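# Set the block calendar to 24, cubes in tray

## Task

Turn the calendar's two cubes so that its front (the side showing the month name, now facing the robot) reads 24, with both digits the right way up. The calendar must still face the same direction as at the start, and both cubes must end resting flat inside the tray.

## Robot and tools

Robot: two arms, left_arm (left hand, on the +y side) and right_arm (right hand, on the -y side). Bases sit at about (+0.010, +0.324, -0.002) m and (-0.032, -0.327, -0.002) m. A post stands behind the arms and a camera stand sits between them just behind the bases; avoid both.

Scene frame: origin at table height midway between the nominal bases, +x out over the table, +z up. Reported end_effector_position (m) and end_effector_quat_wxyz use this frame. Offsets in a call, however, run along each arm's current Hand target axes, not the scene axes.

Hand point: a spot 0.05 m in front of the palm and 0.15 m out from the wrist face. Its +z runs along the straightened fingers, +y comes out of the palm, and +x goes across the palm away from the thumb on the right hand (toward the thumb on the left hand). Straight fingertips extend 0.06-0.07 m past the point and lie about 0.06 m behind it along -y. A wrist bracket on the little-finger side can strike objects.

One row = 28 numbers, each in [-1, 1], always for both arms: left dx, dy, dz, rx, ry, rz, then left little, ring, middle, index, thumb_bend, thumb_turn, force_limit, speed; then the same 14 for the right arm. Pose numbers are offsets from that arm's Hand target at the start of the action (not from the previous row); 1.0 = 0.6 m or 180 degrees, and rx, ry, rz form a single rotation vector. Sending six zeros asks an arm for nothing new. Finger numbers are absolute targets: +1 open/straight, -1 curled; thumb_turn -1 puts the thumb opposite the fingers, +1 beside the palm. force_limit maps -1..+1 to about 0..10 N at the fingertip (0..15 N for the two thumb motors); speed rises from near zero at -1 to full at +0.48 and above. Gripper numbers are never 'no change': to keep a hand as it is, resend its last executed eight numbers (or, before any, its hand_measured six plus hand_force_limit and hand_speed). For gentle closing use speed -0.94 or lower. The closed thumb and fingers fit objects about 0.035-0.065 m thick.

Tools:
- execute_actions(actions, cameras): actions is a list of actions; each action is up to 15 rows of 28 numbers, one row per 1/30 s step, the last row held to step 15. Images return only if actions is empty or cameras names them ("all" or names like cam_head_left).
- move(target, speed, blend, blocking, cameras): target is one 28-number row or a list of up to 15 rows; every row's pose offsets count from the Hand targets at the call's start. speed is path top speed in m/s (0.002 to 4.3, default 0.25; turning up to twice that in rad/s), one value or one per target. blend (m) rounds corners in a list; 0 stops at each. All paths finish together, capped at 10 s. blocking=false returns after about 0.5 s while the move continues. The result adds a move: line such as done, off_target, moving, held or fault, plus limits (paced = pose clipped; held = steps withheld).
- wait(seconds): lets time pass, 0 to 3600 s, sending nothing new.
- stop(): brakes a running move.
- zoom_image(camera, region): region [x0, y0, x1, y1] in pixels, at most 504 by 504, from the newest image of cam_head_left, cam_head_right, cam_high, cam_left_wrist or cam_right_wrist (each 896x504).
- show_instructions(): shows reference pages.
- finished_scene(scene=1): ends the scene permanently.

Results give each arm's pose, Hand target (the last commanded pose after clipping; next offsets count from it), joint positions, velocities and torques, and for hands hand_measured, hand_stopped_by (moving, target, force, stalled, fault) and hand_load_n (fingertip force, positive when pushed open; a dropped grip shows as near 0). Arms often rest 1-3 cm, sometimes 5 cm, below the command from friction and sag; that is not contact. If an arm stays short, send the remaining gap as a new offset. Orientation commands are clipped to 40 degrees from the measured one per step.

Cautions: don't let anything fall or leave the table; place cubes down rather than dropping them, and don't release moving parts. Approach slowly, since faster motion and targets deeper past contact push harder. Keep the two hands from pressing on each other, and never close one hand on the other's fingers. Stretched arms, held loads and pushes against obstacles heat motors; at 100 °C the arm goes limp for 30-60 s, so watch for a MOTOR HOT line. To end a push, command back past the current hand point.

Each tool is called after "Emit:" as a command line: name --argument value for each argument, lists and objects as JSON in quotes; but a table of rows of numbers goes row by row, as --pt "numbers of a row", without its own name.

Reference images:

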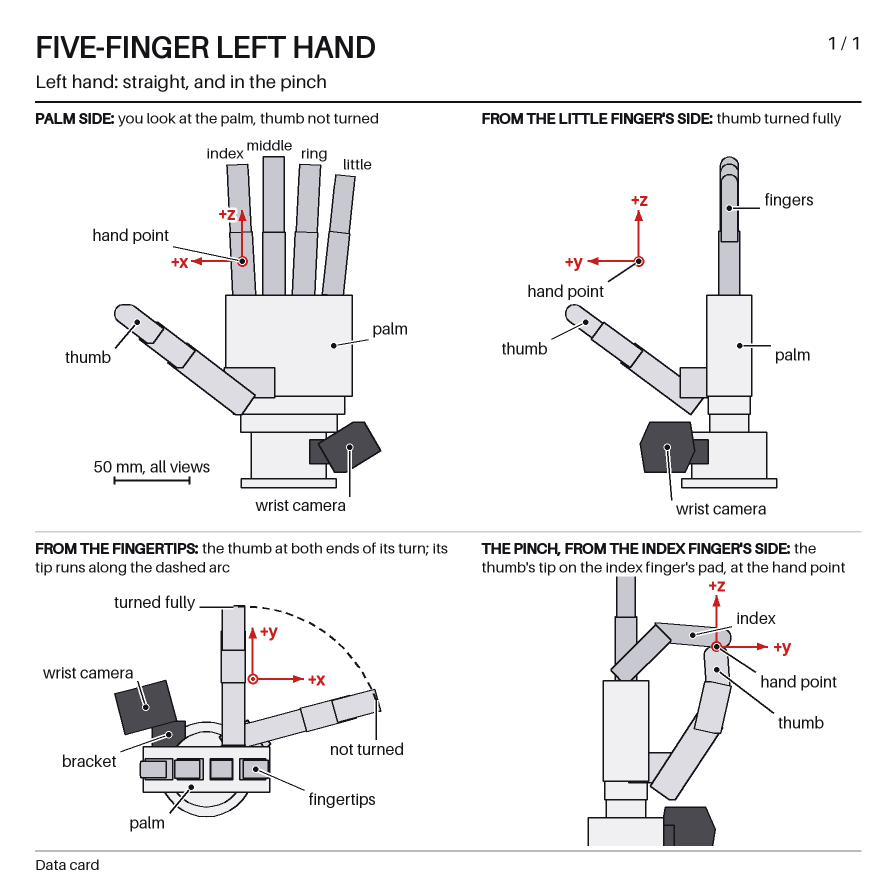

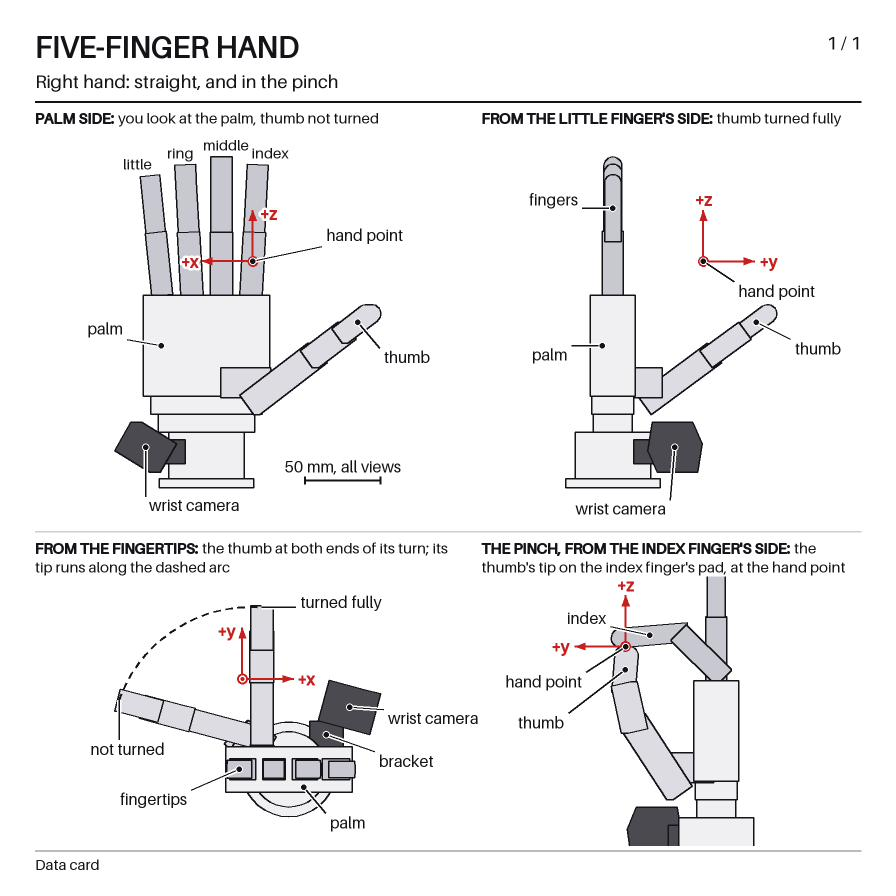

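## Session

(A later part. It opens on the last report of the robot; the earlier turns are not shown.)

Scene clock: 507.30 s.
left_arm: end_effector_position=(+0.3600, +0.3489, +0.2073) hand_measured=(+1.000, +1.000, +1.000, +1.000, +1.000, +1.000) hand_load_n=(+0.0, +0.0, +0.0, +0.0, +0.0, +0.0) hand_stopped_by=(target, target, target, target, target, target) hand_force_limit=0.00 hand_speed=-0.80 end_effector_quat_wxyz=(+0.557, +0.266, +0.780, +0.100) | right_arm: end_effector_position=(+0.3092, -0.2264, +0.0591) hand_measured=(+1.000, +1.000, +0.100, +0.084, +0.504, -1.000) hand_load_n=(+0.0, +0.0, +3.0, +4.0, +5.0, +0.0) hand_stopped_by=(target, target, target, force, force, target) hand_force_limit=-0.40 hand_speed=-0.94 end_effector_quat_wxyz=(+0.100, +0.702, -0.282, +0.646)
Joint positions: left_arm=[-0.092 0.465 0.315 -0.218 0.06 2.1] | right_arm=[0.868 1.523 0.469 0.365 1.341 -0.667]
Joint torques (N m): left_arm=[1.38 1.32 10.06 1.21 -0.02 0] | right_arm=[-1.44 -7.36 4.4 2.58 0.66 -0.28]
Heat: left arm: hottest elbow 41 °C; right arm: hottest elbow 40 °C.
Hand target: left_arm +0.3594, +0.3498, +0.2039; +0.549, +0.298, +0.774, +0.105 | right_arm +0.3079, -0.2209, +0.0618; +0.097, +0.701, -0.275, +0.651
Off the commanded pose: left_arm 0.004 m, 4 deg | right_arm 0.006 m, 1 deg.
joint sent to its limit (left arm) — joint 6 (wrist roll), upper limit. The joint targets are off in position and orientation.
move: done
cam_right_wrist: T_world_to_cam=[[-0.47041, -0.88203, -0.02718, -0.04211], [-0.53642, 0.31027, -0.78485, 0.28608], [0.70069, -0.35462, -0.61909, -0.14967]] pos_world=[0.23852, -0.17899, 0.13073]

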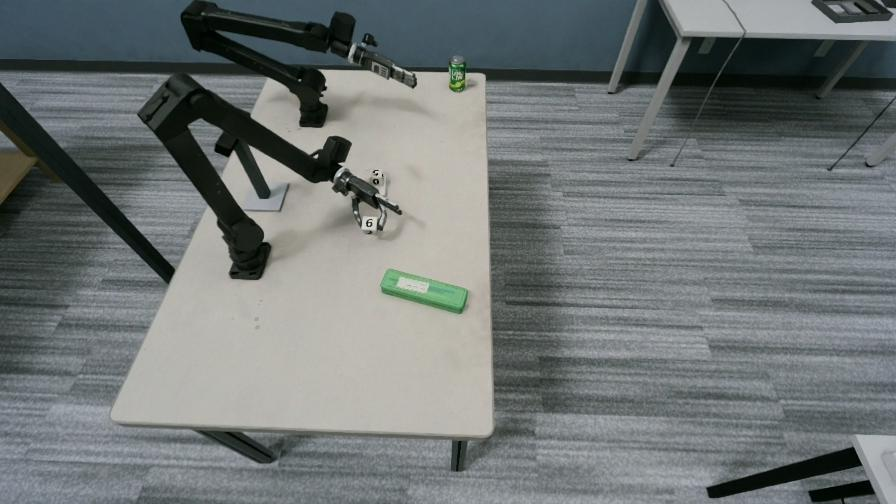

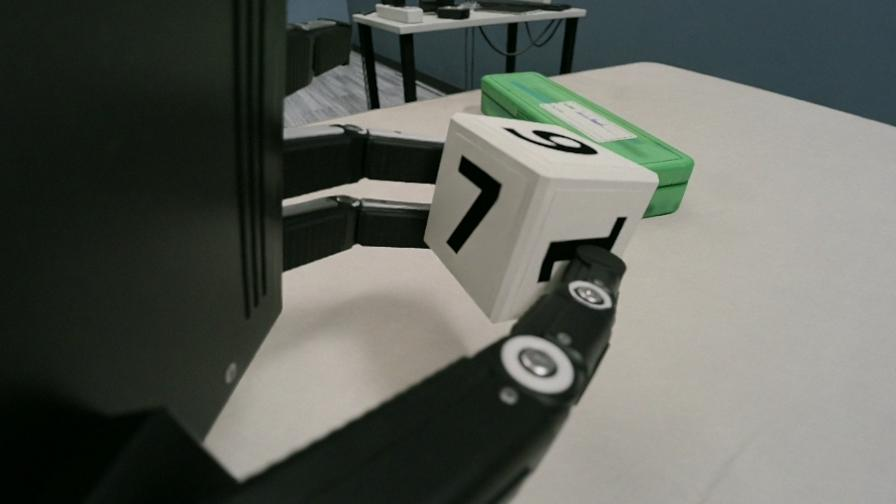

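Emit:
move --target '[0,0,0,0,0,0,1,1,1,1,1,1,0,-0.8,-0.0516,0.0119,0.0071,0,0,0,1,1,0.1,0.03,0.3,-1,-0.4,-0.94]' --cameras '["cam_high","cam_right_wrist"]' --speed 0.06

Emit:
zoom_image --camera "cam_high" --region '[340, 180, 420, 250]'

Emit:
zoom_image --camera "cam_right_wrist" --region '[270, 90, 690, 504]'

Scene clock: 512.83 s.
left_arm: end_effector_position=(+0.3600, +0.3489, +0.2073) hand_measured=(+1.000, +1.000, +1.000, +1.000, +1.000, +1.000) hand_load_n=(+0.0, +0.0, +0.0, +0.0, +0.0, +0.0) hand_stopped_by=(target, target, target, target, target, target) hand_force_limit=0.00 hand_speed=-0.80 end_effector_quat_wxyz=(+0.557, +0.266, +0.780, +0.100) | right_arm: end_effector_position=(+0.3094, -0.2261, +0.0276) hand_measured=(+1.000, +1.000, +0.100, +0.084, +0.504, -1.000) hand_load_n=(+0.0, +0.0, +3.0, +4.0, +5.0, +0.0) hand_stopped_by=(target, target, target, force, force, target) hand_force_limit=-0.40 hand_speed=-0.94 end_effector_quat_wxyz=(+0.099, +0.702, -0.283, +0.647)
Joint positions: left_arm=[-0.092 0.465 0.315 -0.218 0.06 2.1] | right_arm=[0.868 1.647 0.456 0.505 1.341 -0.667]
Joint torques (N m): left_arm=[1.49 1.26 10.04 1.29 0 0.01] | right_arm=[-1.14 -7.88 3.41 2.61 0.66 -0.27]
Motor temperatures (°C): left_arm=[34 32 41 25 24 24] | right_arm=[28 33 39 28 26 25]
Heat: left arm: hottest elbow 41 °C; right arm: hottest elbow 39 °C.
Hand target: left_arm +0.3594, +0.3498, +0.2039; +0.549, +0.298, +0.774, +0.105 | right_arm +0.3078, -0.2209, +0.0297; +0.097, +0.701, -0.275, +0.651
Off the commanded pose: left_arm 0.004 m, 4 deg | right_arm 0.006 m, 1 deg.
joint sent to its limit (left arm) — joint 6 (wrist roll), upper limit. The joint targets are off in position and orientation.
move: done
cam_right_wrist: T_world_to_cam=[[-0.47037, -0.88195, -0.03013, -0.04263], [-0.53488, 0.31209, -0.78518, 0.26125], [0.70189, -0.35321, -0.61854, -0.16945]] pos_world=[0.23863, -0.17898, 0.09903]

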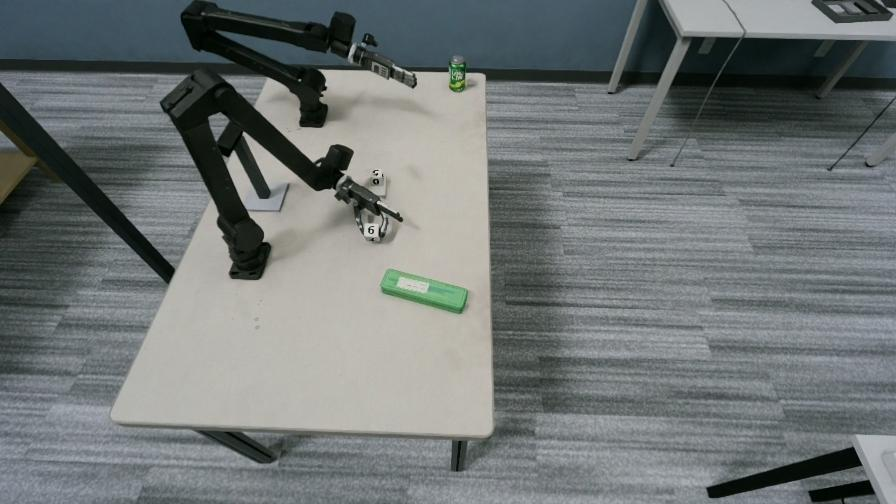

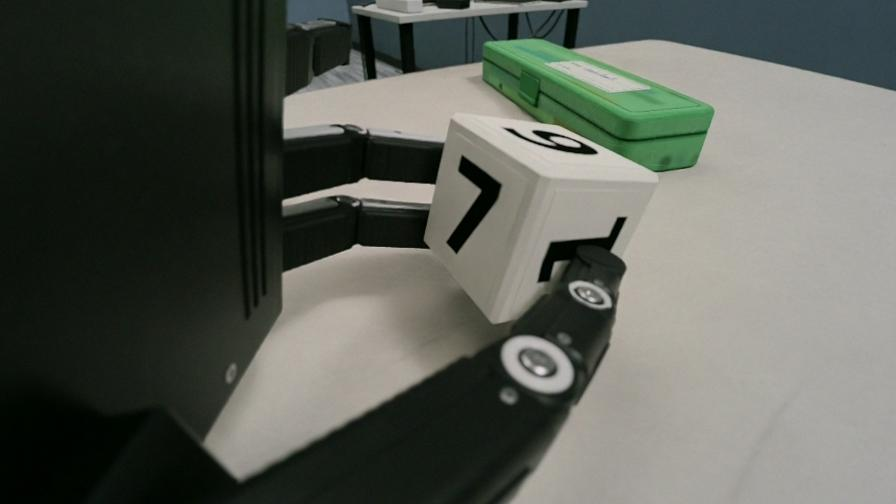

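Scaled by 6.300 from the camera's image (finer frame: 1280x720).

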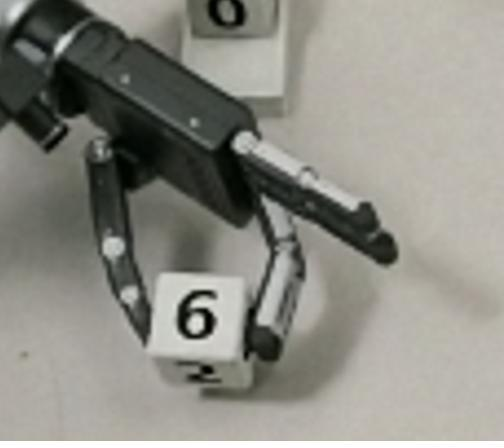

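Scaled by 1.200 from the camera's image (finer frame: 1280x720).

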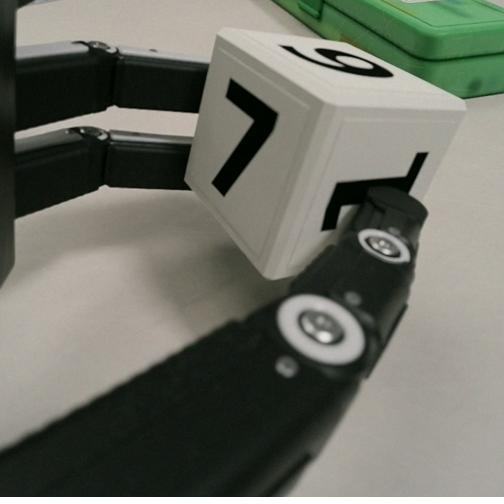

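Emit:
move --target '[0,0,0,0,0,0,1,1,1,1,1,1,0,-0.8,-0.0113,0.0026,0.0015,0,0,0,1,1,0.1,0.03,0.3,-1,-0.4,-0.94]' --cameras '["cam_right_wrist"]' --speed 0.03

Emit:
zoom_image --camera "cam_right_wrist" --region '[270, 90, 690, 504]'

Scene clock: 518.00 s.
left_arm: end_effector_position=(+0.3600, +0.3489, +0.2073) hand_measured=(+1.000, +1.000, +1.000, +1.000, +1.000, +1.000) hand_load_n=(+0.0, +0.0, +0.0, +0.0, +0.0, +0.0) hand_stopped_by=(target, target, target, target, target, target) hand_force_limit=0.00 hand_speed=-0.80 end_effector_quat_wxyz=(+0.557, +0.266, +0.780, +0.100) | right_arm: end_effector_position=(+0.3099, -0.2256, +0.0215) hand_measured=(+1.000, +1.000, +0.100, +0.084, +0.504, -1.000) hand_load_n=(+0.0, +0.0, +3.0, +4.5, +5.0, +0.0) hand_stopped_by=(target, target, target, force, force, target) hand_force_limit=-0.40 hand_speed=-0.94 end_effector_quat_wxyz=(+0.098, +0.701, -0.283, +0.647)
Joint positions: left_arm=[-0.092 0.465 0.315 -0.218 0.06 2.1] | right_arm=[0.868 1.673 0.456 0.534 1.341 -0.667]
Joint torques (N m): left_arm=[1.26 1.14 10.1 1.33 0 0.01] | right_arm=[-1.26 -7.88 3.11 2.56 0.65 -0.28]
Heat: left arm: hottest elbow 41 °C; right arm: hottest elbow 38 °C.
Hand target: left_arm +0.3594, +0.3498, +0.2039; +0.549, +0.298, +0.774, +0.105 | right_arm +0.3078, -0.2209, +0.0227; +0.097, +0.701, -0.275, +0.651
Off the commanded pose: left_arm 0.004 m, 4 deg | right_arm 0.005 m, 1 deg.
joint sent to its limit (left arm) — joint 6 (wrist roll), upper limit. The joint targets are off in position and orientation.
move: done
cam_right_wrist: T_world_to_cam=[[-0.4703, -0.88189, -0.03312, -0.04204], [-0.53325, 0.31387, -0.78558, 0.25647], [0.70319, -0.35179, -0.61787, -0.17341]] pos_world=[0.23893, -0.17858, 0.09293]

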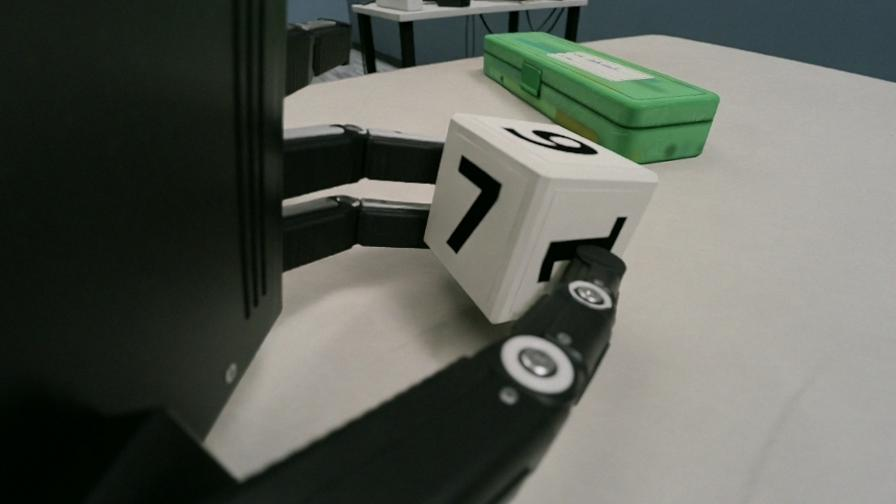

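Scaled by 1.200 from the camera's image (finer frame: 1280x720).

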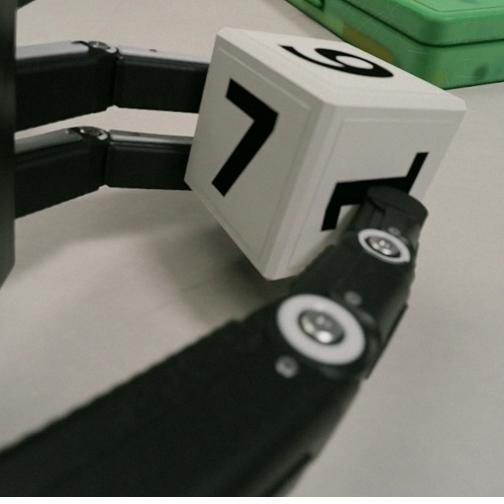

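Emit:
move --target '[0,0,0,0,0,0,1,1,1,1,1,1,0,-0.8,-0.0081,0.0019,0.0011,0,0,0,1,1,0.1,0.03,0.3,-1,-0.4,-0.94]' --cameras '["cam_right_wrist"]' --speed 0.03

Emit:
zoom_image --camera "cam_right_wrist" --region '[270, 90, 690, 504]'

Scene clock: 523.53 s.
left_arm: end_effector_position=(+0.3600, +0.3489, +0.2073) hand_measured=(+1.000, +1.000, +1.000, +1.000, +1.000, +1.000) hand_load_n=(+0.0, +0.0, +0.0, +0.0, +0.0, +0.0) hand_stopped_by=(target, target, target, target, target, target) hand_force_limit=0.00 hand_speed=-0.80 end_effector_quat_wxyz=(+0.557, +0.266, +0.780, +0.100) | right_arm: end_effector_position=(+0.3100, -0.2254, +0.0163) hand_measured=(+1.000, +1.000, +0.100, +0.084, +0.504, -1.000) hand_load_n=(+0.0, +0.0, +3.0, +4.5, +5.0, +0.0) hand_stopped_by=(target, target, target, force, force, target) hand_force_limit=-0.40 hand_speed=-0.94 end_effector_quat_wxyz=(+0.098, +0.701, -0.283, +0.647)
Joint positions: left_arm=[-0.092 0.465 0.315 -0.218 0.06 2.1] | right_arm=[0.868 1.695 0.456 0.555 1.341 -0.667]
Joint torques (N m): left_arm=[1.03 1.14 10 1.25 -0.02 -0.01] | right_arm=[-1.03 -7.94 2.93 2.61 0.66 -0.27]
Heat: left arm: hottest elbow 41 °C; right arm: hottest elbow 38 °C.
Hand target: left_arm +0.3594, +0.3498, +0.2039; +0.549, +0.298, +0.774, +0.105 | right_arm +0.3078, -0.2209, +0.0176; +0.097, +0.701, -0.275, +0.651
Off the commanded pose: left_arm 0.004 m, 4 deg | right_arm 0.005 m, 1 deg.
joint sent to its limit (left arm) — joint 6 (wrist roll), upper limit. The joint targets are off in position and orientation.
move: done
cam_right_wrist: T_world_to_cam=[[-0.4703, -0.88189, -0.03312, -0.04199], [-0.53325, 0.31387, -0.78558, 0.25245], [0.70319, -0.35179, -0.61787, -0.17656]] pos_world=[0.23903, -0.17838, 0.08783]

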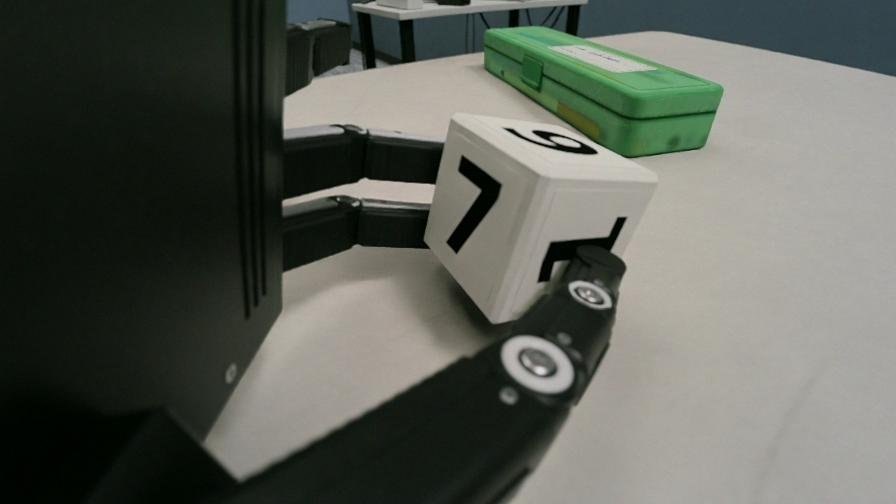

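Scaled by 1.200 from the camera's image (finer frame: 1280x720).

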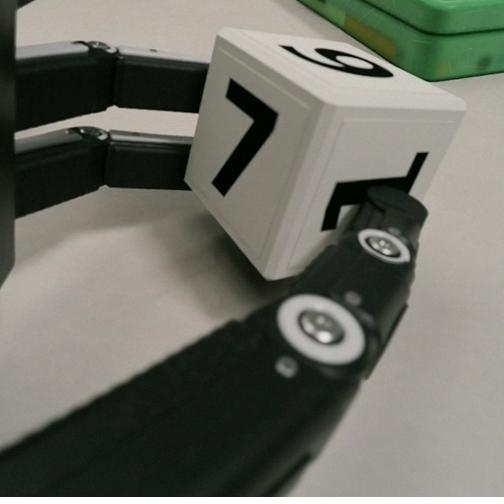

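Emit:
move --target '[0,0,0,0,0,0,1,1,1,1,1,1,0,-0.8,-0.0065,0.0015,0.0009,0,0,0,1,1,0.1,0.03,0.3,-1,-0.4,-0.94]' --cameras '["cam_right_wrist"]' --speed 0.03

Emit:
zoom_image --camera "cam_right_wrist" --region '[270, 90, 690, 504]'

Scene clock: 532.47 s.
left_arm: end_effector_position=(+0.3600, +0.3489, +0.2073) hand_measured=(+1.000, +1.000, +1.000, +1.000, +1.000, +1.000) hand_load_n=(+0.0, +0.0, +0.0, +0.0, +0.5, +0.0) hand_stopped_by=(target, target, target, target, target, target) hand_force_limit=0.00 hand_speed=-0.80 end_effector_quat_wxyz=(+0.557, +0.266, +0.780, +0.100) | right_arm: end_effector_position=(+0.3102, -0.2252, +0.0127) hand_measured=(+1.000, +1.000, +0.100, +0.084, +0.504, -1.000) hand_load_n=(+0.0, +0.0, +3.0, +4.0, +5.0, +0.0) hand_stopped_by=(target, target, target, force, force, target) hand_force_limit=-0.40 hand_speed=-0.94 end_effector_quat_wxyz=(+0.097, +0.701, -0.284, +0.647)
Joint positions: left_arm=[-0.092 0.465 0.315 -0.218 0.06 2.1] | right_arm=[0.868 1.71 0.456 0.572 1.341 -0.667]
Joint torques (N m): left_arm=[1.61 1.61 10.13 1.24 0 0.01] | right_arm=[-1.26 -8 2.84 2.56 0.66 -0.28]
Heat: left arm: hottest elbow 41 °C; right arm: hottest elbow 37 °C.
Hand target: left_arm +0.3594, +0.3498, +0.2039; +0.549, +0.298, +0.774, +0.105 | right_arm +0.3078, -0.2209, +0.0136; +0.097, +0.701, -0.275, +0.651
Off the commanded pose: left_arm 0.004 m, 4 deg | right_arm 0.005 m, 1 deg.
joint sent to its limit (left arm) — joint 6 (wrist roll), upper limit. The joint targets are off in position and orientation.
move: done
cam_right_wrist: T_world_to_cam=[[-0.47018, -0.88189, -0.03461, -0.04187], [-0.5325, 0.31473, -0.78574, 0.24963], [0.70383, -0.35101, -0.61759, -0.17886]] pos_world=[0.23913, -0.17828, 0.08424]

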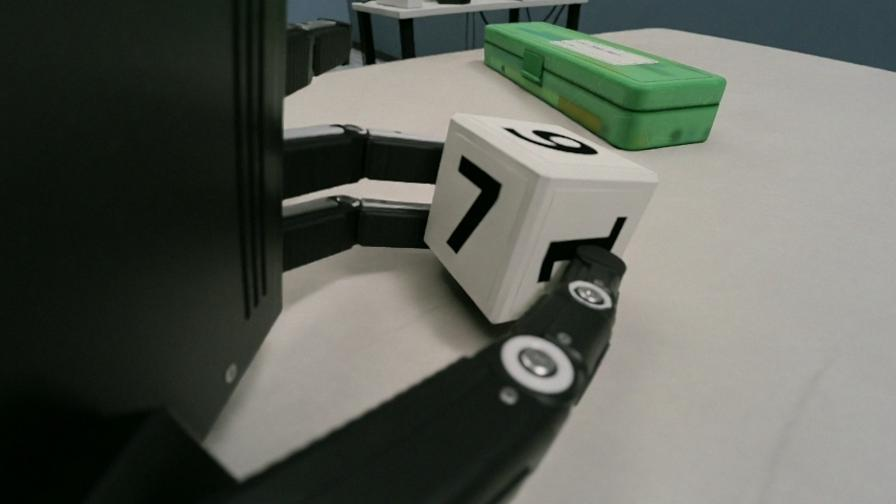

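Scaled by 1.200 from the camera's image (finer frame: 1280x720).

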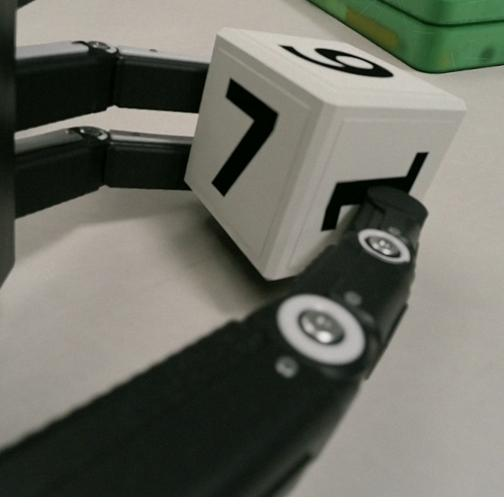

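Emit:
move --target '[0,0,0,0,0,0,1,1,1,1,1,1,0,-0.8,-0.0065,0.0015,0.0009,0,0,0,1,1,0.1,0.03,0.3,-1,-0.4,-0.94]' --cameras '["cam_right_wrist","cam_high"]' --speed 0.03

Emit:
zoom_image --camera "cam_right_wrist" --region '[270, 90, 690, 504]'

Emit:
zoom_image --camera "cam_high" --region '[350, 200, 410, 250]'

Scene clock: 538.43 s.
left_arm: end_effector_position=(+0.3600, +0.3489, +0.2073) hand_measured=(+1.000, +1.000, +1.000, +1.000, +1.000, +1.000) hand_load_n=(+0.0, +0.0, +0.0, +0.0, +0.0, +0.0) hand_stopped_by=(target, target, target, target, target, target) hand_force_limit=0.00 hand_speed=-0.80 end_effector_quat_wxyz=(+0.557, +0.266, +0.780, +0.100) | right_arm: end_effector_position=(+0.3101, -0.2255, +0.0090) hand_measured=(+1.000, +1.000, +0.100, +0.084, +0.504, -1.000) hand_load_n=(+0.0, +0.0, +3.0, +4.0, +5.0, +0.0) hand_stopped_by=(target, target, target, force, force, target) hand_force_limit=-0.40 hand_speed=-0.94 end_effector_quat_wxyz=(+0.098, +0.701, -0.284, +0.647)
Joint positions: left_arm=[-0.092 0.465 0.315 -0.218 0.06 2.1] | right_arm=[0.868 1.727 0.456 0.589 1.342 -0.668]
Joint torques (N m): left_arm=[1.38 1.55 10.09 1.28 -0.03 0.02] | right_arm=[-1.38 -8 2.69 2.59 0.64 -0.26]
Heat: left arm: hottest elbow 41 °C; right arm: hottest elbow 36 °C.
Hand target: left_arm +0.3594, +0.3498, +0.2039; +0.549, +0.298, +0.774, +0.105 | right_arm +0.3078, -0.2209, +0.0096; +0.097, +0.701, -0.275, +0.651
Off the commanded pose: left_arm 0.004 m, 4 deg | right_arm 0.005 m, 1 deg.
joint sent to its limit (left arm) — joint 6 (wrist roll), upper limit. The joint targets are off in position and orientation.
move: done
cam_right_wrist: T_world_to_cam=[[-0.47108, -0.88148, -0.03288, -0.042], [-0.53226, 0.31378, -0.78629, 0.24636], [0.70341, -0.3529, -0.61699, -0.18152]] pos_world=[0.23903, -0.17838, 0.08034]
Images, in order (width x height): cam_high 896x504, cam_right_wrist 896x504.

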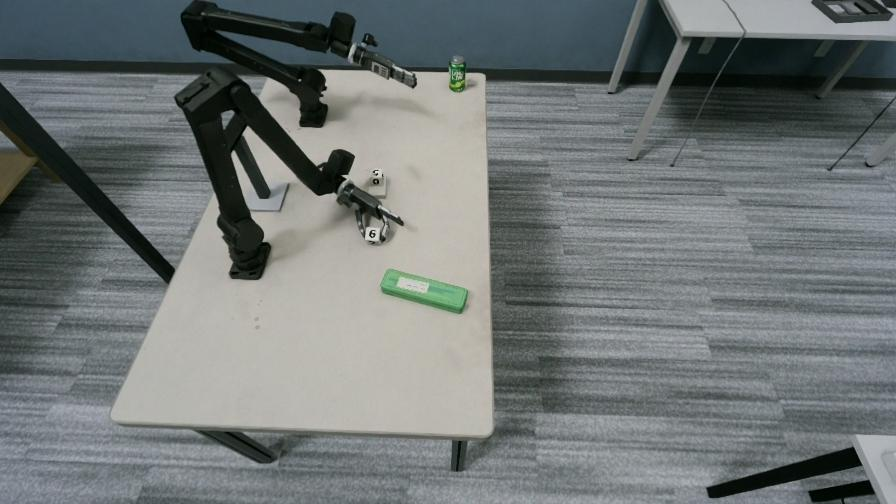

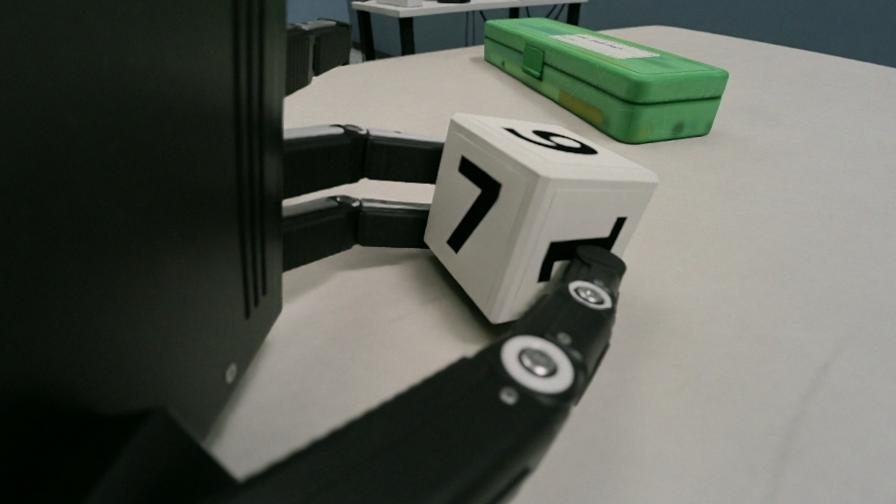

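Scaled by 1.200 from the camera's image (finer frame: 1280x720).

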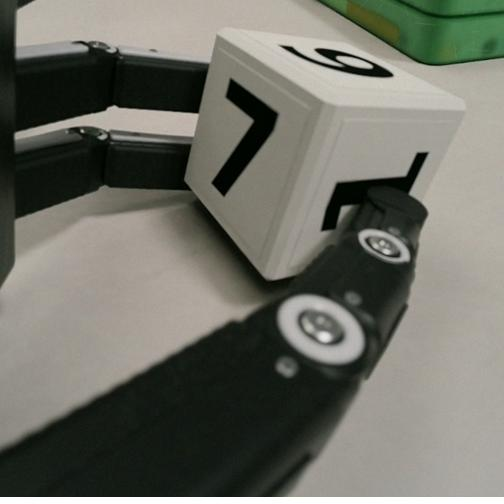

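Scaled by 8.400 from the camera's image (finer frame: 1280x720).

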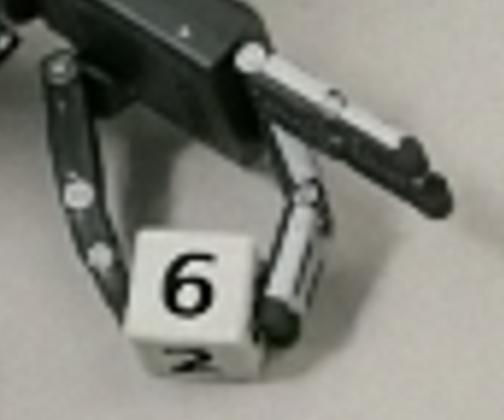

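Emit:
move --target '[0,0,0,0,0,0,1,1,1,1,1,1,0,-0.8,-0.0065,0.0015,0.0009,0,0,0,1,1,0.1,0.03,0.3,-1,-0.4,-0.94]' --cameras '["cam_right_wrist","cam_high"]' --speed 0.03

Emit:
zoom_image --camera "cam_right_wrist" --region '[400, 200, 600, 380]'

Emit:
zoom_image --camera "cam_high" --region '[350, 200, 410, 250]'

Scene clock: 548.53 s.
left_arm: end_effector_position=(+0.3600, +0.3489, +0.2073) hand_measured=(+1.000, +1.000, +1.000, +1.000, +1.000, +1.000) hand_load_n=(+0.5, +0.0, +0.0, +0.0, +0.0, +0.0) hand_stopped_by=(target, target, target, target, target, target) hand_force_limit=0.00 hand_speed=-0.80 end_effector_quat_wxyz=(+0.557, +0.266, +0.780, +0.100) | right_arm: end_effector_position=(+0.3101, -0.2253, +0.0080) hand_measured=(+1.000, +1.000, +0.100, +0.084, +0.504, -1.000) hand_load_n=(+0.0, +0.0, +3.0, +4.0, +5.0, +0.0) hand_stopped_by=(target, target, target, force, force, target) hand_force_limit=-0.40 hand_speed=-0.94 end_effector_quat_wxyz=(+0.099, +0.699, -0.284, +0.649)
Joint positions: left_arm=[-0.092 0.465 0.315 -0.218 0.06 2.1] | right_arm=[0.869 1.738 0.456 0.611 1.349 -0.677]
Joint torques (N m): left_arm=[1.38 1.32 10.09 1.26 0.01 0] | right_arm=[-1.2 -7.47 2.59 2.48 0.39 -0.18]
Heat: left arm: hottest elbow 41 °C; right arm: hottest elbow 35 °C.
Hand target: left_arm +0.3594, +0.3498, +0.2039; +0.549, +0.298, +0.774, +0.105 | right_arm +0.3078, -0.2209, +0.0055; +0.097, +0.701, -0.275, +0.651
Off the commanded pose: left_arm 0.004 m, 4 deg | right_arm 0.006 m, 1 deg.
joint sent to its limit (left arm) — joint 6 (wrist roll), upper limit. The joint targets are off in position and orientation.
move: done
cam_right_wrist: T_world_to_cam=[[-0.47263, -0.88063, -0.03345, -0.04104], [-0.52743, 0.31307, -0.78982, 0.24397], [0.706, -0.35564, -0.61243, -0.1835]] pos_world=[0.23883, -0.17779, 0.07894]
Images, in order (width x height): cam_high 896x504, cam_right_wrist 896x504.

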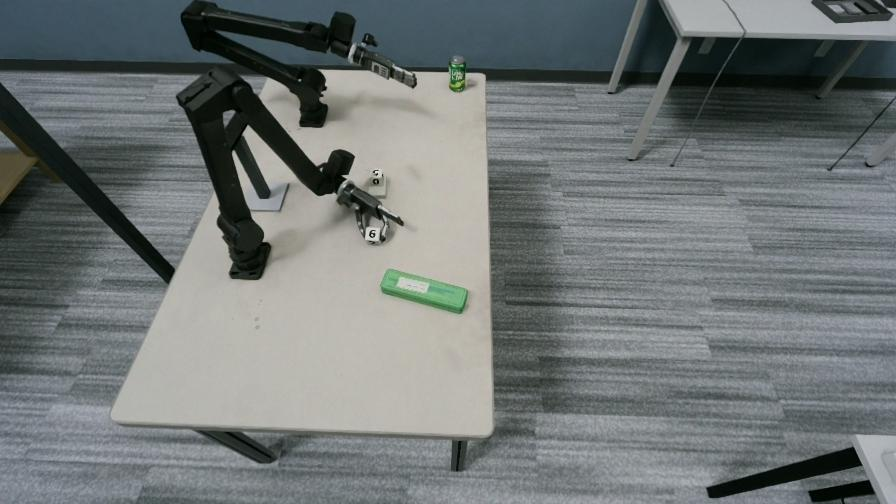

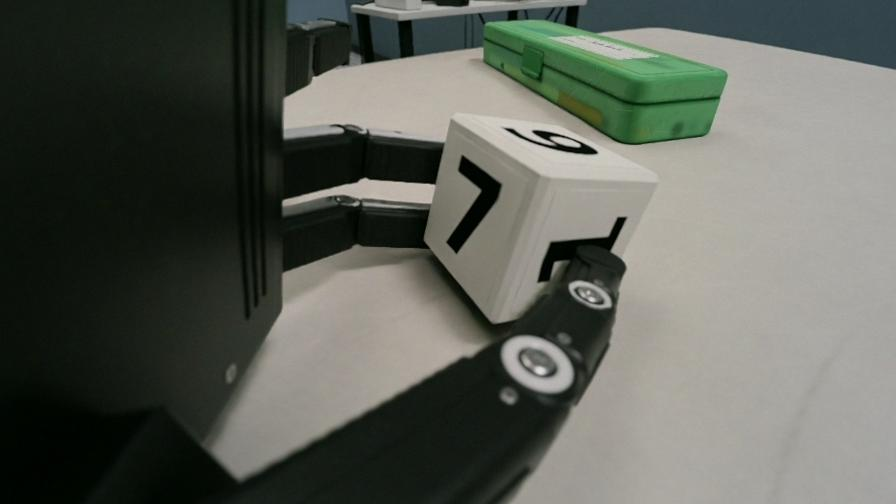

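Scaled by 2.520 from the camera's image (finer frame: 1280x720).

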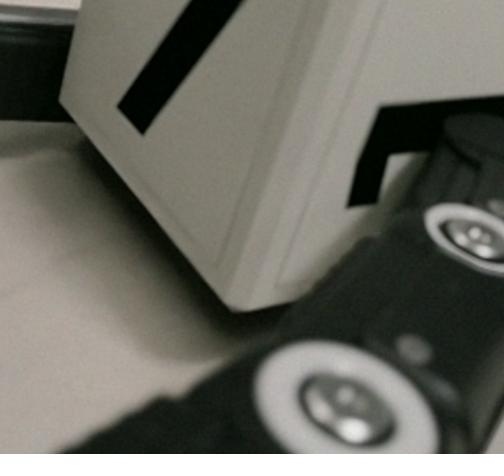

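Scaled by 8.400 from the camera's image (finer frame: 1280x720).

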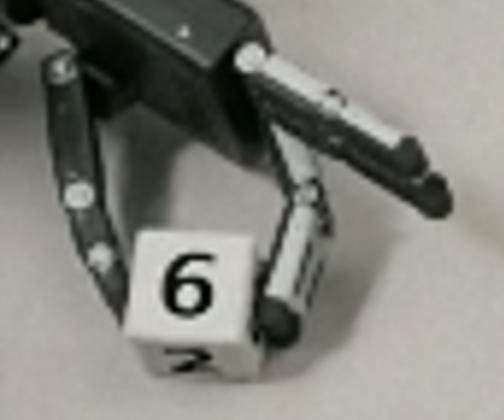

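Emit:
move --target '[0,0,0,0,0,0,1,1,1,1,1,1,0,-0.8,-0.0081,0.0019,0.0011,0,0,0,1,1,0.1,0.03,0.3,-1,-0.4,-0.94]' --cameras '["cam_right_wrist","cam_high"]' --speed 0.03

Emit:
zoom_image --camera "cam_right_wrist" --region '[400, 100, 700, 380]'

Emit:
zoom_image --camera "cam_high" --region '[350, 200, 410, 250]'

Scene clock: 558.00 s.
left_arm: end_effector_position=(+0.3600, +0.3489, +0.2073) hand_measured=(+1.000, +1.000, +1.000, +1.000, +1.000, +1.000) hand_load_n=(+0.0, +0.0, +0.0, +0.0, +0.0, +0.0) hand_stopped_by=(target, target, target, target, target, target) hand_force_limit=0.00 hand_speed=-0.80 end_effector_quat_wxyz=(+0.557, +0.266, +0.780, +0.100) | right_arm: end_effector_position=(+0.3098, -0.2250, +0.0071) hand_measured=(+1.000, +1.000, +0.100, +0.084, +0.504, -1.000) hand_load_n=(+0.0, +0.0, +3.0, +4.5, +5.0, +0.0) hand_stopped_by=(target, target, target, force, force, target) hand_force_limit=-0.40 hand_speed=-0.94 end_effector_quat_wxyz=(+0.102, +0.697, -0.281, +0.651)
Joint positions: left_arm=[-0.092 0.465 0.315 -0.218 0.06 2.1] | right_arm=[0.872 1.752 0.456 0.637 1.356 -0.696]
Joint torques (N m): left_arm=[1.49 1.44 10 1.2 -0.01 0.01] | right_arm=[-1.26 -7.18 2.54 2.28 0.11 -0.08]
Heat: left arm: hottest elbow 41 °C; right arm: hottest elbow 35 °C.
Hand target: left_arm +0.3594, +0.3498, +0.2039; +0.549, +0.298, +0.774, +0.105 | right_arm +0.3078, -0.2209, +0.0005; +0.097, +0.701, -0.275, +0.651
Off the commanded pose: left_arm 0.004 m, 4 deg | right_arm 0.008 m, 1 deg.
joint sent to its limit (left arm) — joint 6 (wrist roll), upper limit. The joint targets are off in position and orientation.
move: done
cam_right_wrist: T_world_to_cam=[[-0.473, -0.88067, -0.02618, -0.04094], [-0.5255, 0.30584, -0.79392, 0.24071], [0.7072, -0.36177, -0.60745, -0.18553]] pos_world=[0.23834, -0.17679, 0.07733]
Images, in order (width x height): cam_high 896x504, cam_right_wrist 896x504.

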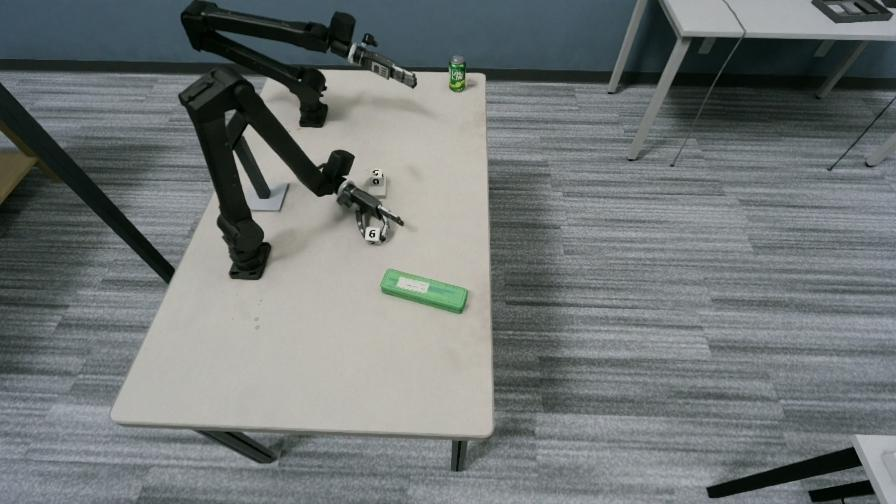

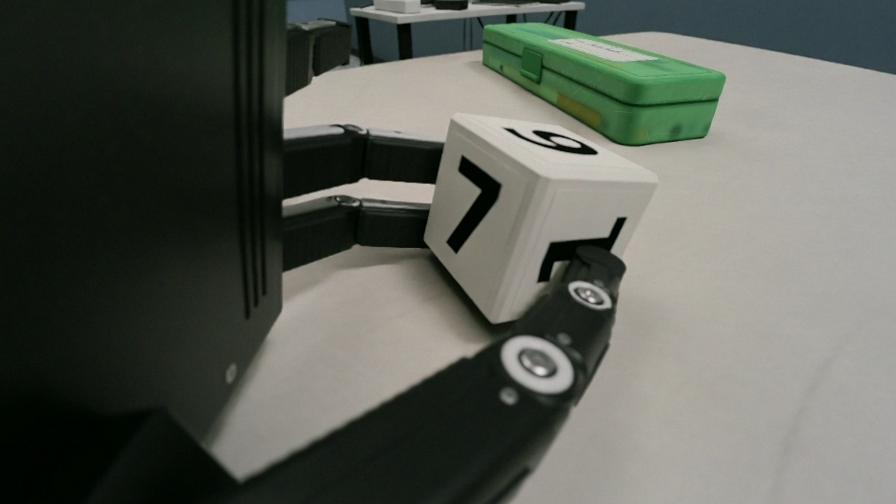

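Scaled by 1.680 from the camera's image (finer frame: 1280x720).

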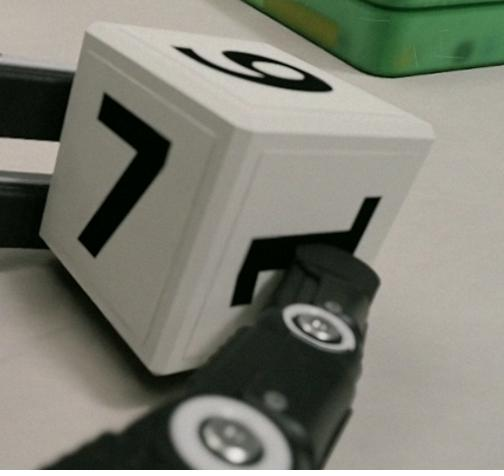

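Scaled by 8.400 from the camera's image (finer frame: 1280x720).

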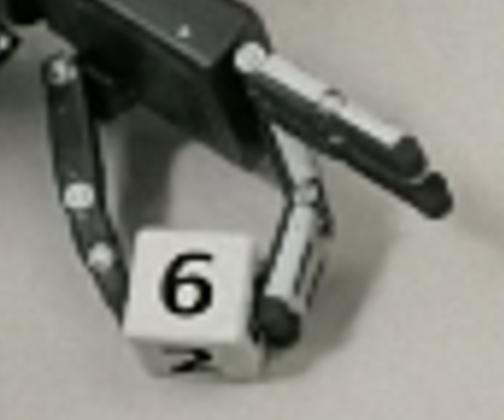

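Emit:
move --target '[0,0,0,0,0,0,1,1,1,1,1,1,0,-0.8,0,0,0,0,0,0,1,1,0.22,0.21,0.3,-1,-0.4,-0.97]' --cameras '["cam_right_wrist","cam_high"]' --speed 0.03

Emit:
zoom_image --camera "cam_high" --region '[350, 200, 410, 250]'

Scene clock: 566.77 s.
left_arm: end_effector_position=(+0.3600, +0.3489, +0.2073) hand_measured=(+1.000, +1.000, +1.000, +1.000, +1.000, +1.000) hand_load_n=(+0.0, +0.0, +0.0, +0.0, +0.0, +0.0) hand_stopped_by=(target, target, target, target, target, target) hand_force_limit=0.00 hand_speed=-0.80 end_effector_quat_wxyz=(+0.557, +0.266, +0.780, +0.100) | right_arm: end_effector_position=(+0.3076, -0.2245, +0.0073) hand_measured=(+1.000, +1.000, +0.220, +0.210, +0.504, -1.000) hand_load_n=(+0.0, +0.0, +0.0, -2.5, +0.0, +0.5) hand_stopped_by=(target, target, target, target, force, target) hand_force_limit=-0.40 hand_speed=-0.97 end_effector_quat_wxyz=(+0.106, +0.696, -0.279, +0.653)
Joint positions: left_arm=[-0.092 0.465 0.315 -0.218 0.06 2.1] | right_arm=[0.88 1.756 0.456 0.637 1.368 -0.697]
Joint torques (N m): left_arm=[1.44 1.49 10.07 1.24 0.01 0.01] | right_arm=[-1.38 -7.59 2.45 2.24 0.02 -0.07]
Motor temperatures (°C): left_arm=[34 32 41 25 24 24] | right_arm=[28 33 34 27 25 25]
Heat: left arm: hottest elbow 41 °C; right arm: hottest elbow 34 °C.
Hand target: left_arm +0.3594, +0.3498, +0.2039; +0.549, +0.298, +0.774, +0.105 | right_arm +0.3078, -0.2209, +0.0005; +0.097, +0.701, -0.275, +0.651
Off the commanded pose: left_arm 0.004 m, 4 deg | right_arm 0.008 m, 1 deg.
joint sent to its limit (left arm) — joint 6 (wrist roll), upper limit. The joint targets are off in position and orientation.
move: done
cam_right_wrist: T_world_to_cam=[[-0.47458, -0.88002, -0.01854, -0.04095], [-0.52341, 0.29908, -0.79787, 0.23755], [0.70769, -0.36895, -0.60254, -0.18545]] pos_world=[0.23614, -0.1755, 0.07703]
Images, in order (width x height): cam_high 896x504, cam_right_wrist 896x504.

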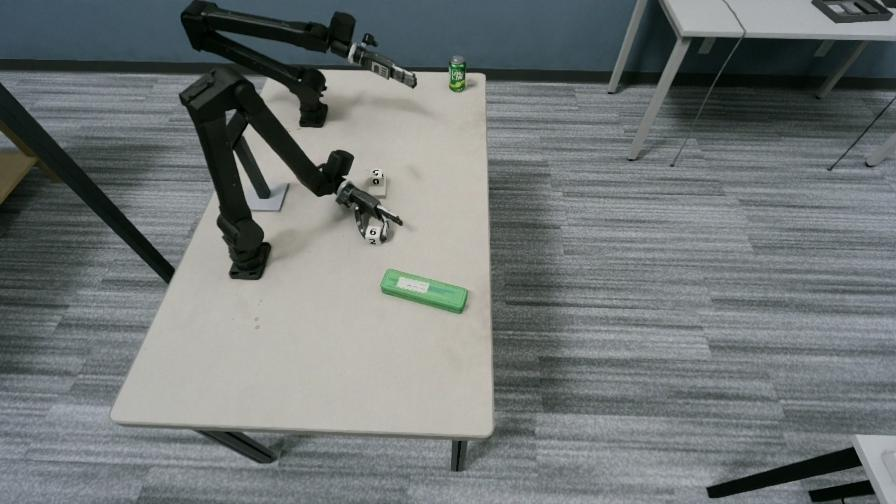

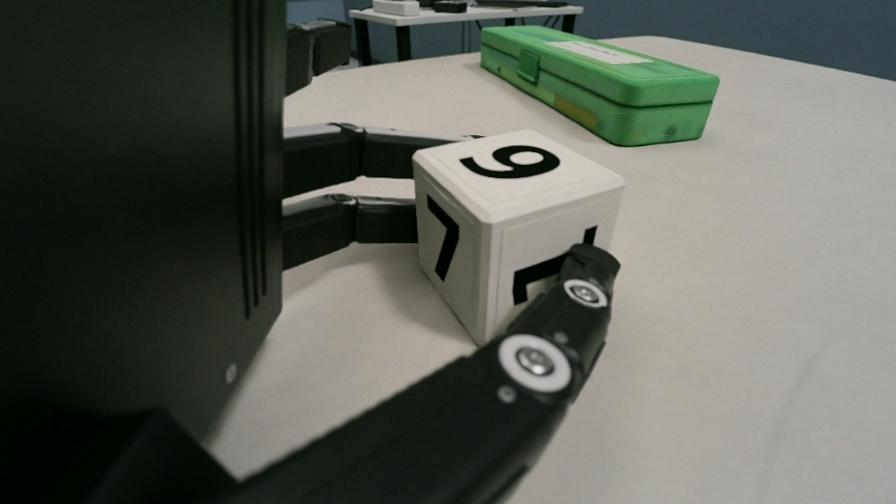

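Scaled by 8.400 from the camera's image (finer frame: 1280x720).

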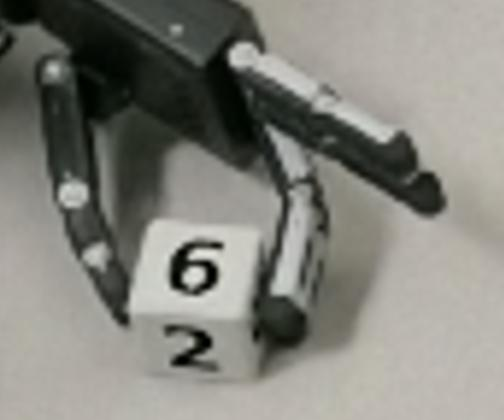

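Emit:
move --target '[0,0,0,0,0,0,1,1,1,1,1,1,0,-0.8,0.0065,-0.0015,-0.0009,0,0,0,1,1,0.45,0.45,0.9,-1,-0.4,-0.6]' --cameras '["cam_right_wrist","cam_high"]' --speed 0.03

Emit:
zoom_image --camera "cam_high" --region '[350, 200, 410, 250]'

Scene clock: 575.70 s.
left_arm: end_effector_position=(+0.3600, +0.3489, +0.2073) hand_measured=(+1.000, +1.000, +1.000, +1.000, +1.000, +1.000) hand_load_n=(+0.0, +0.0, +0.0, +0.0, +0.0, +0.0) hand_stopped_by=(target, target, target, target, target, target) hand_force_limit=0.00 hand_speed=-0.80 end_effector_quat_wxyz=(+0.557, +0.266, +0.780, +0.100) | right_arm: end_effector_position=(+0.3077, -0.2243, +0.0072) hand_measured=(+1.000, +1.000, +0.450, +0.450, +0.900, -1.000) hand_load_n=(+0.0, +0.0, +0.0, -1.5, +0.0, +0.0) hand_stopped_by=(target, target, target, target, target, target) hand_force_limit=-0.40 hand_speed=-0.60 end_effector_quat_wxyz=(+0.106, +0.697, -0.278, +0.653)
Joint positions: left_arm=[-0.092 0.465 0.315 -0.218 0.06 2.1] | right_arm=[0.88 1.756 0.456 0.637 1.367 -0.699]
Joint torques (N m): left_arm=[1.2 1.55 10.06 1.28 -0.01 0.01] | right_arm=[-1.38 -8.59 2.43 1.66 0.01 -0.08]
Heat: left arm: hottest elbow 41 °C; right arm: hottest elbow 34 °C.
Hand target: left_arm +0.3594, +0.3498, +0.2039; +0.549, +0.298, +0.774, +0.105 | right_arm +0.3078, -0.2209, +0.0045; +0.097, +0.701, -0.275, +0.651
Off the commanded pose: left_arm 0.004 m, 4 deg | right_arm 0.004 m, 1 deg.
joint sent to its limit (left arm) — joint 6 (wrist roll), upper limit. The joint targets are off in position and orientation.
move: done
cam_right_wrist: T_world_to_cam=[[-0.47339, -0.88069, -0.0172, -0.04127], [-0.525, 0.29777, -0.79731, 0.23764], [0.7073, -0.36841, -0.60332, -0.18537]] pos_world=[0.23634, -0.1754, 0.07693]
Images, in order (width x height): cam_high 896x504, cam_right_wrist 896x504.

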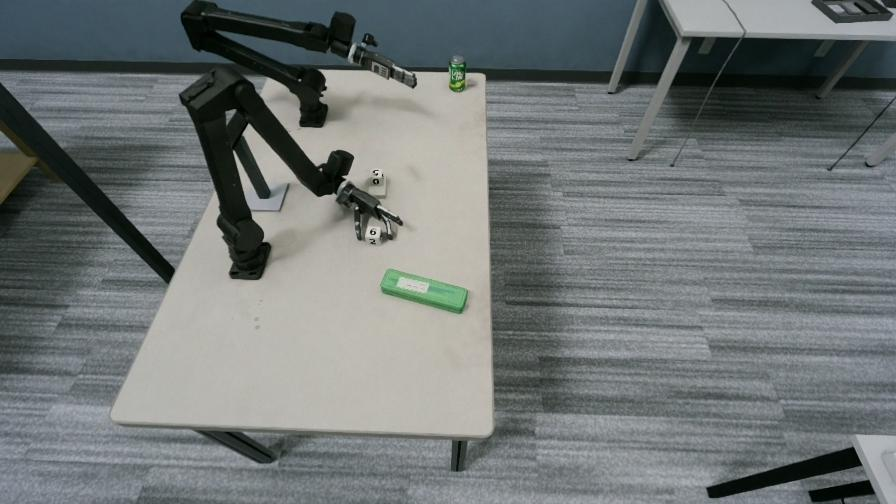

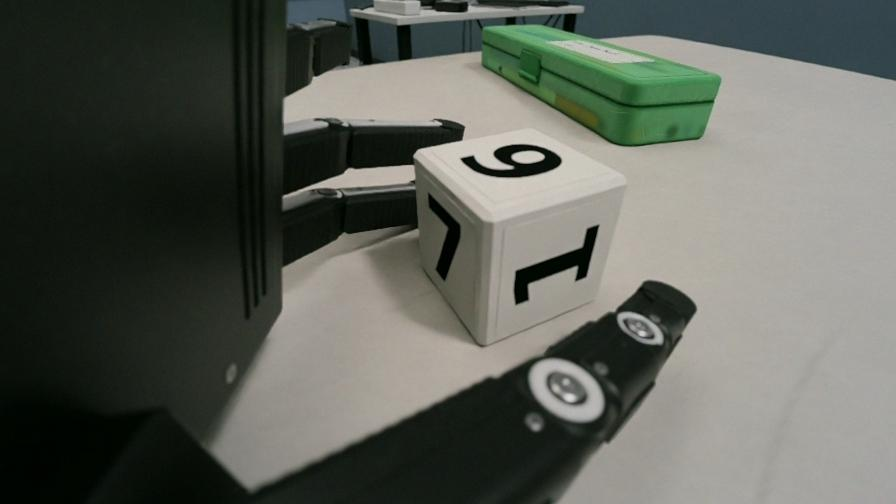

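Scaled by 8.400 from the camera's image (finer frame: 1280x720).

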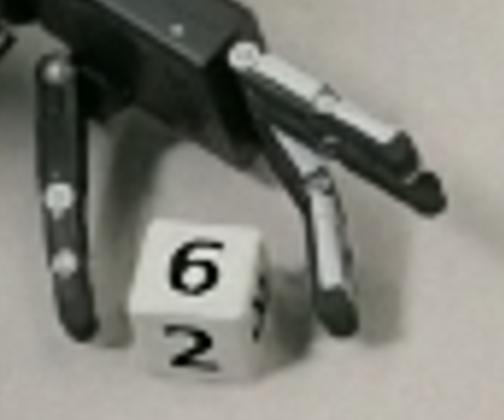

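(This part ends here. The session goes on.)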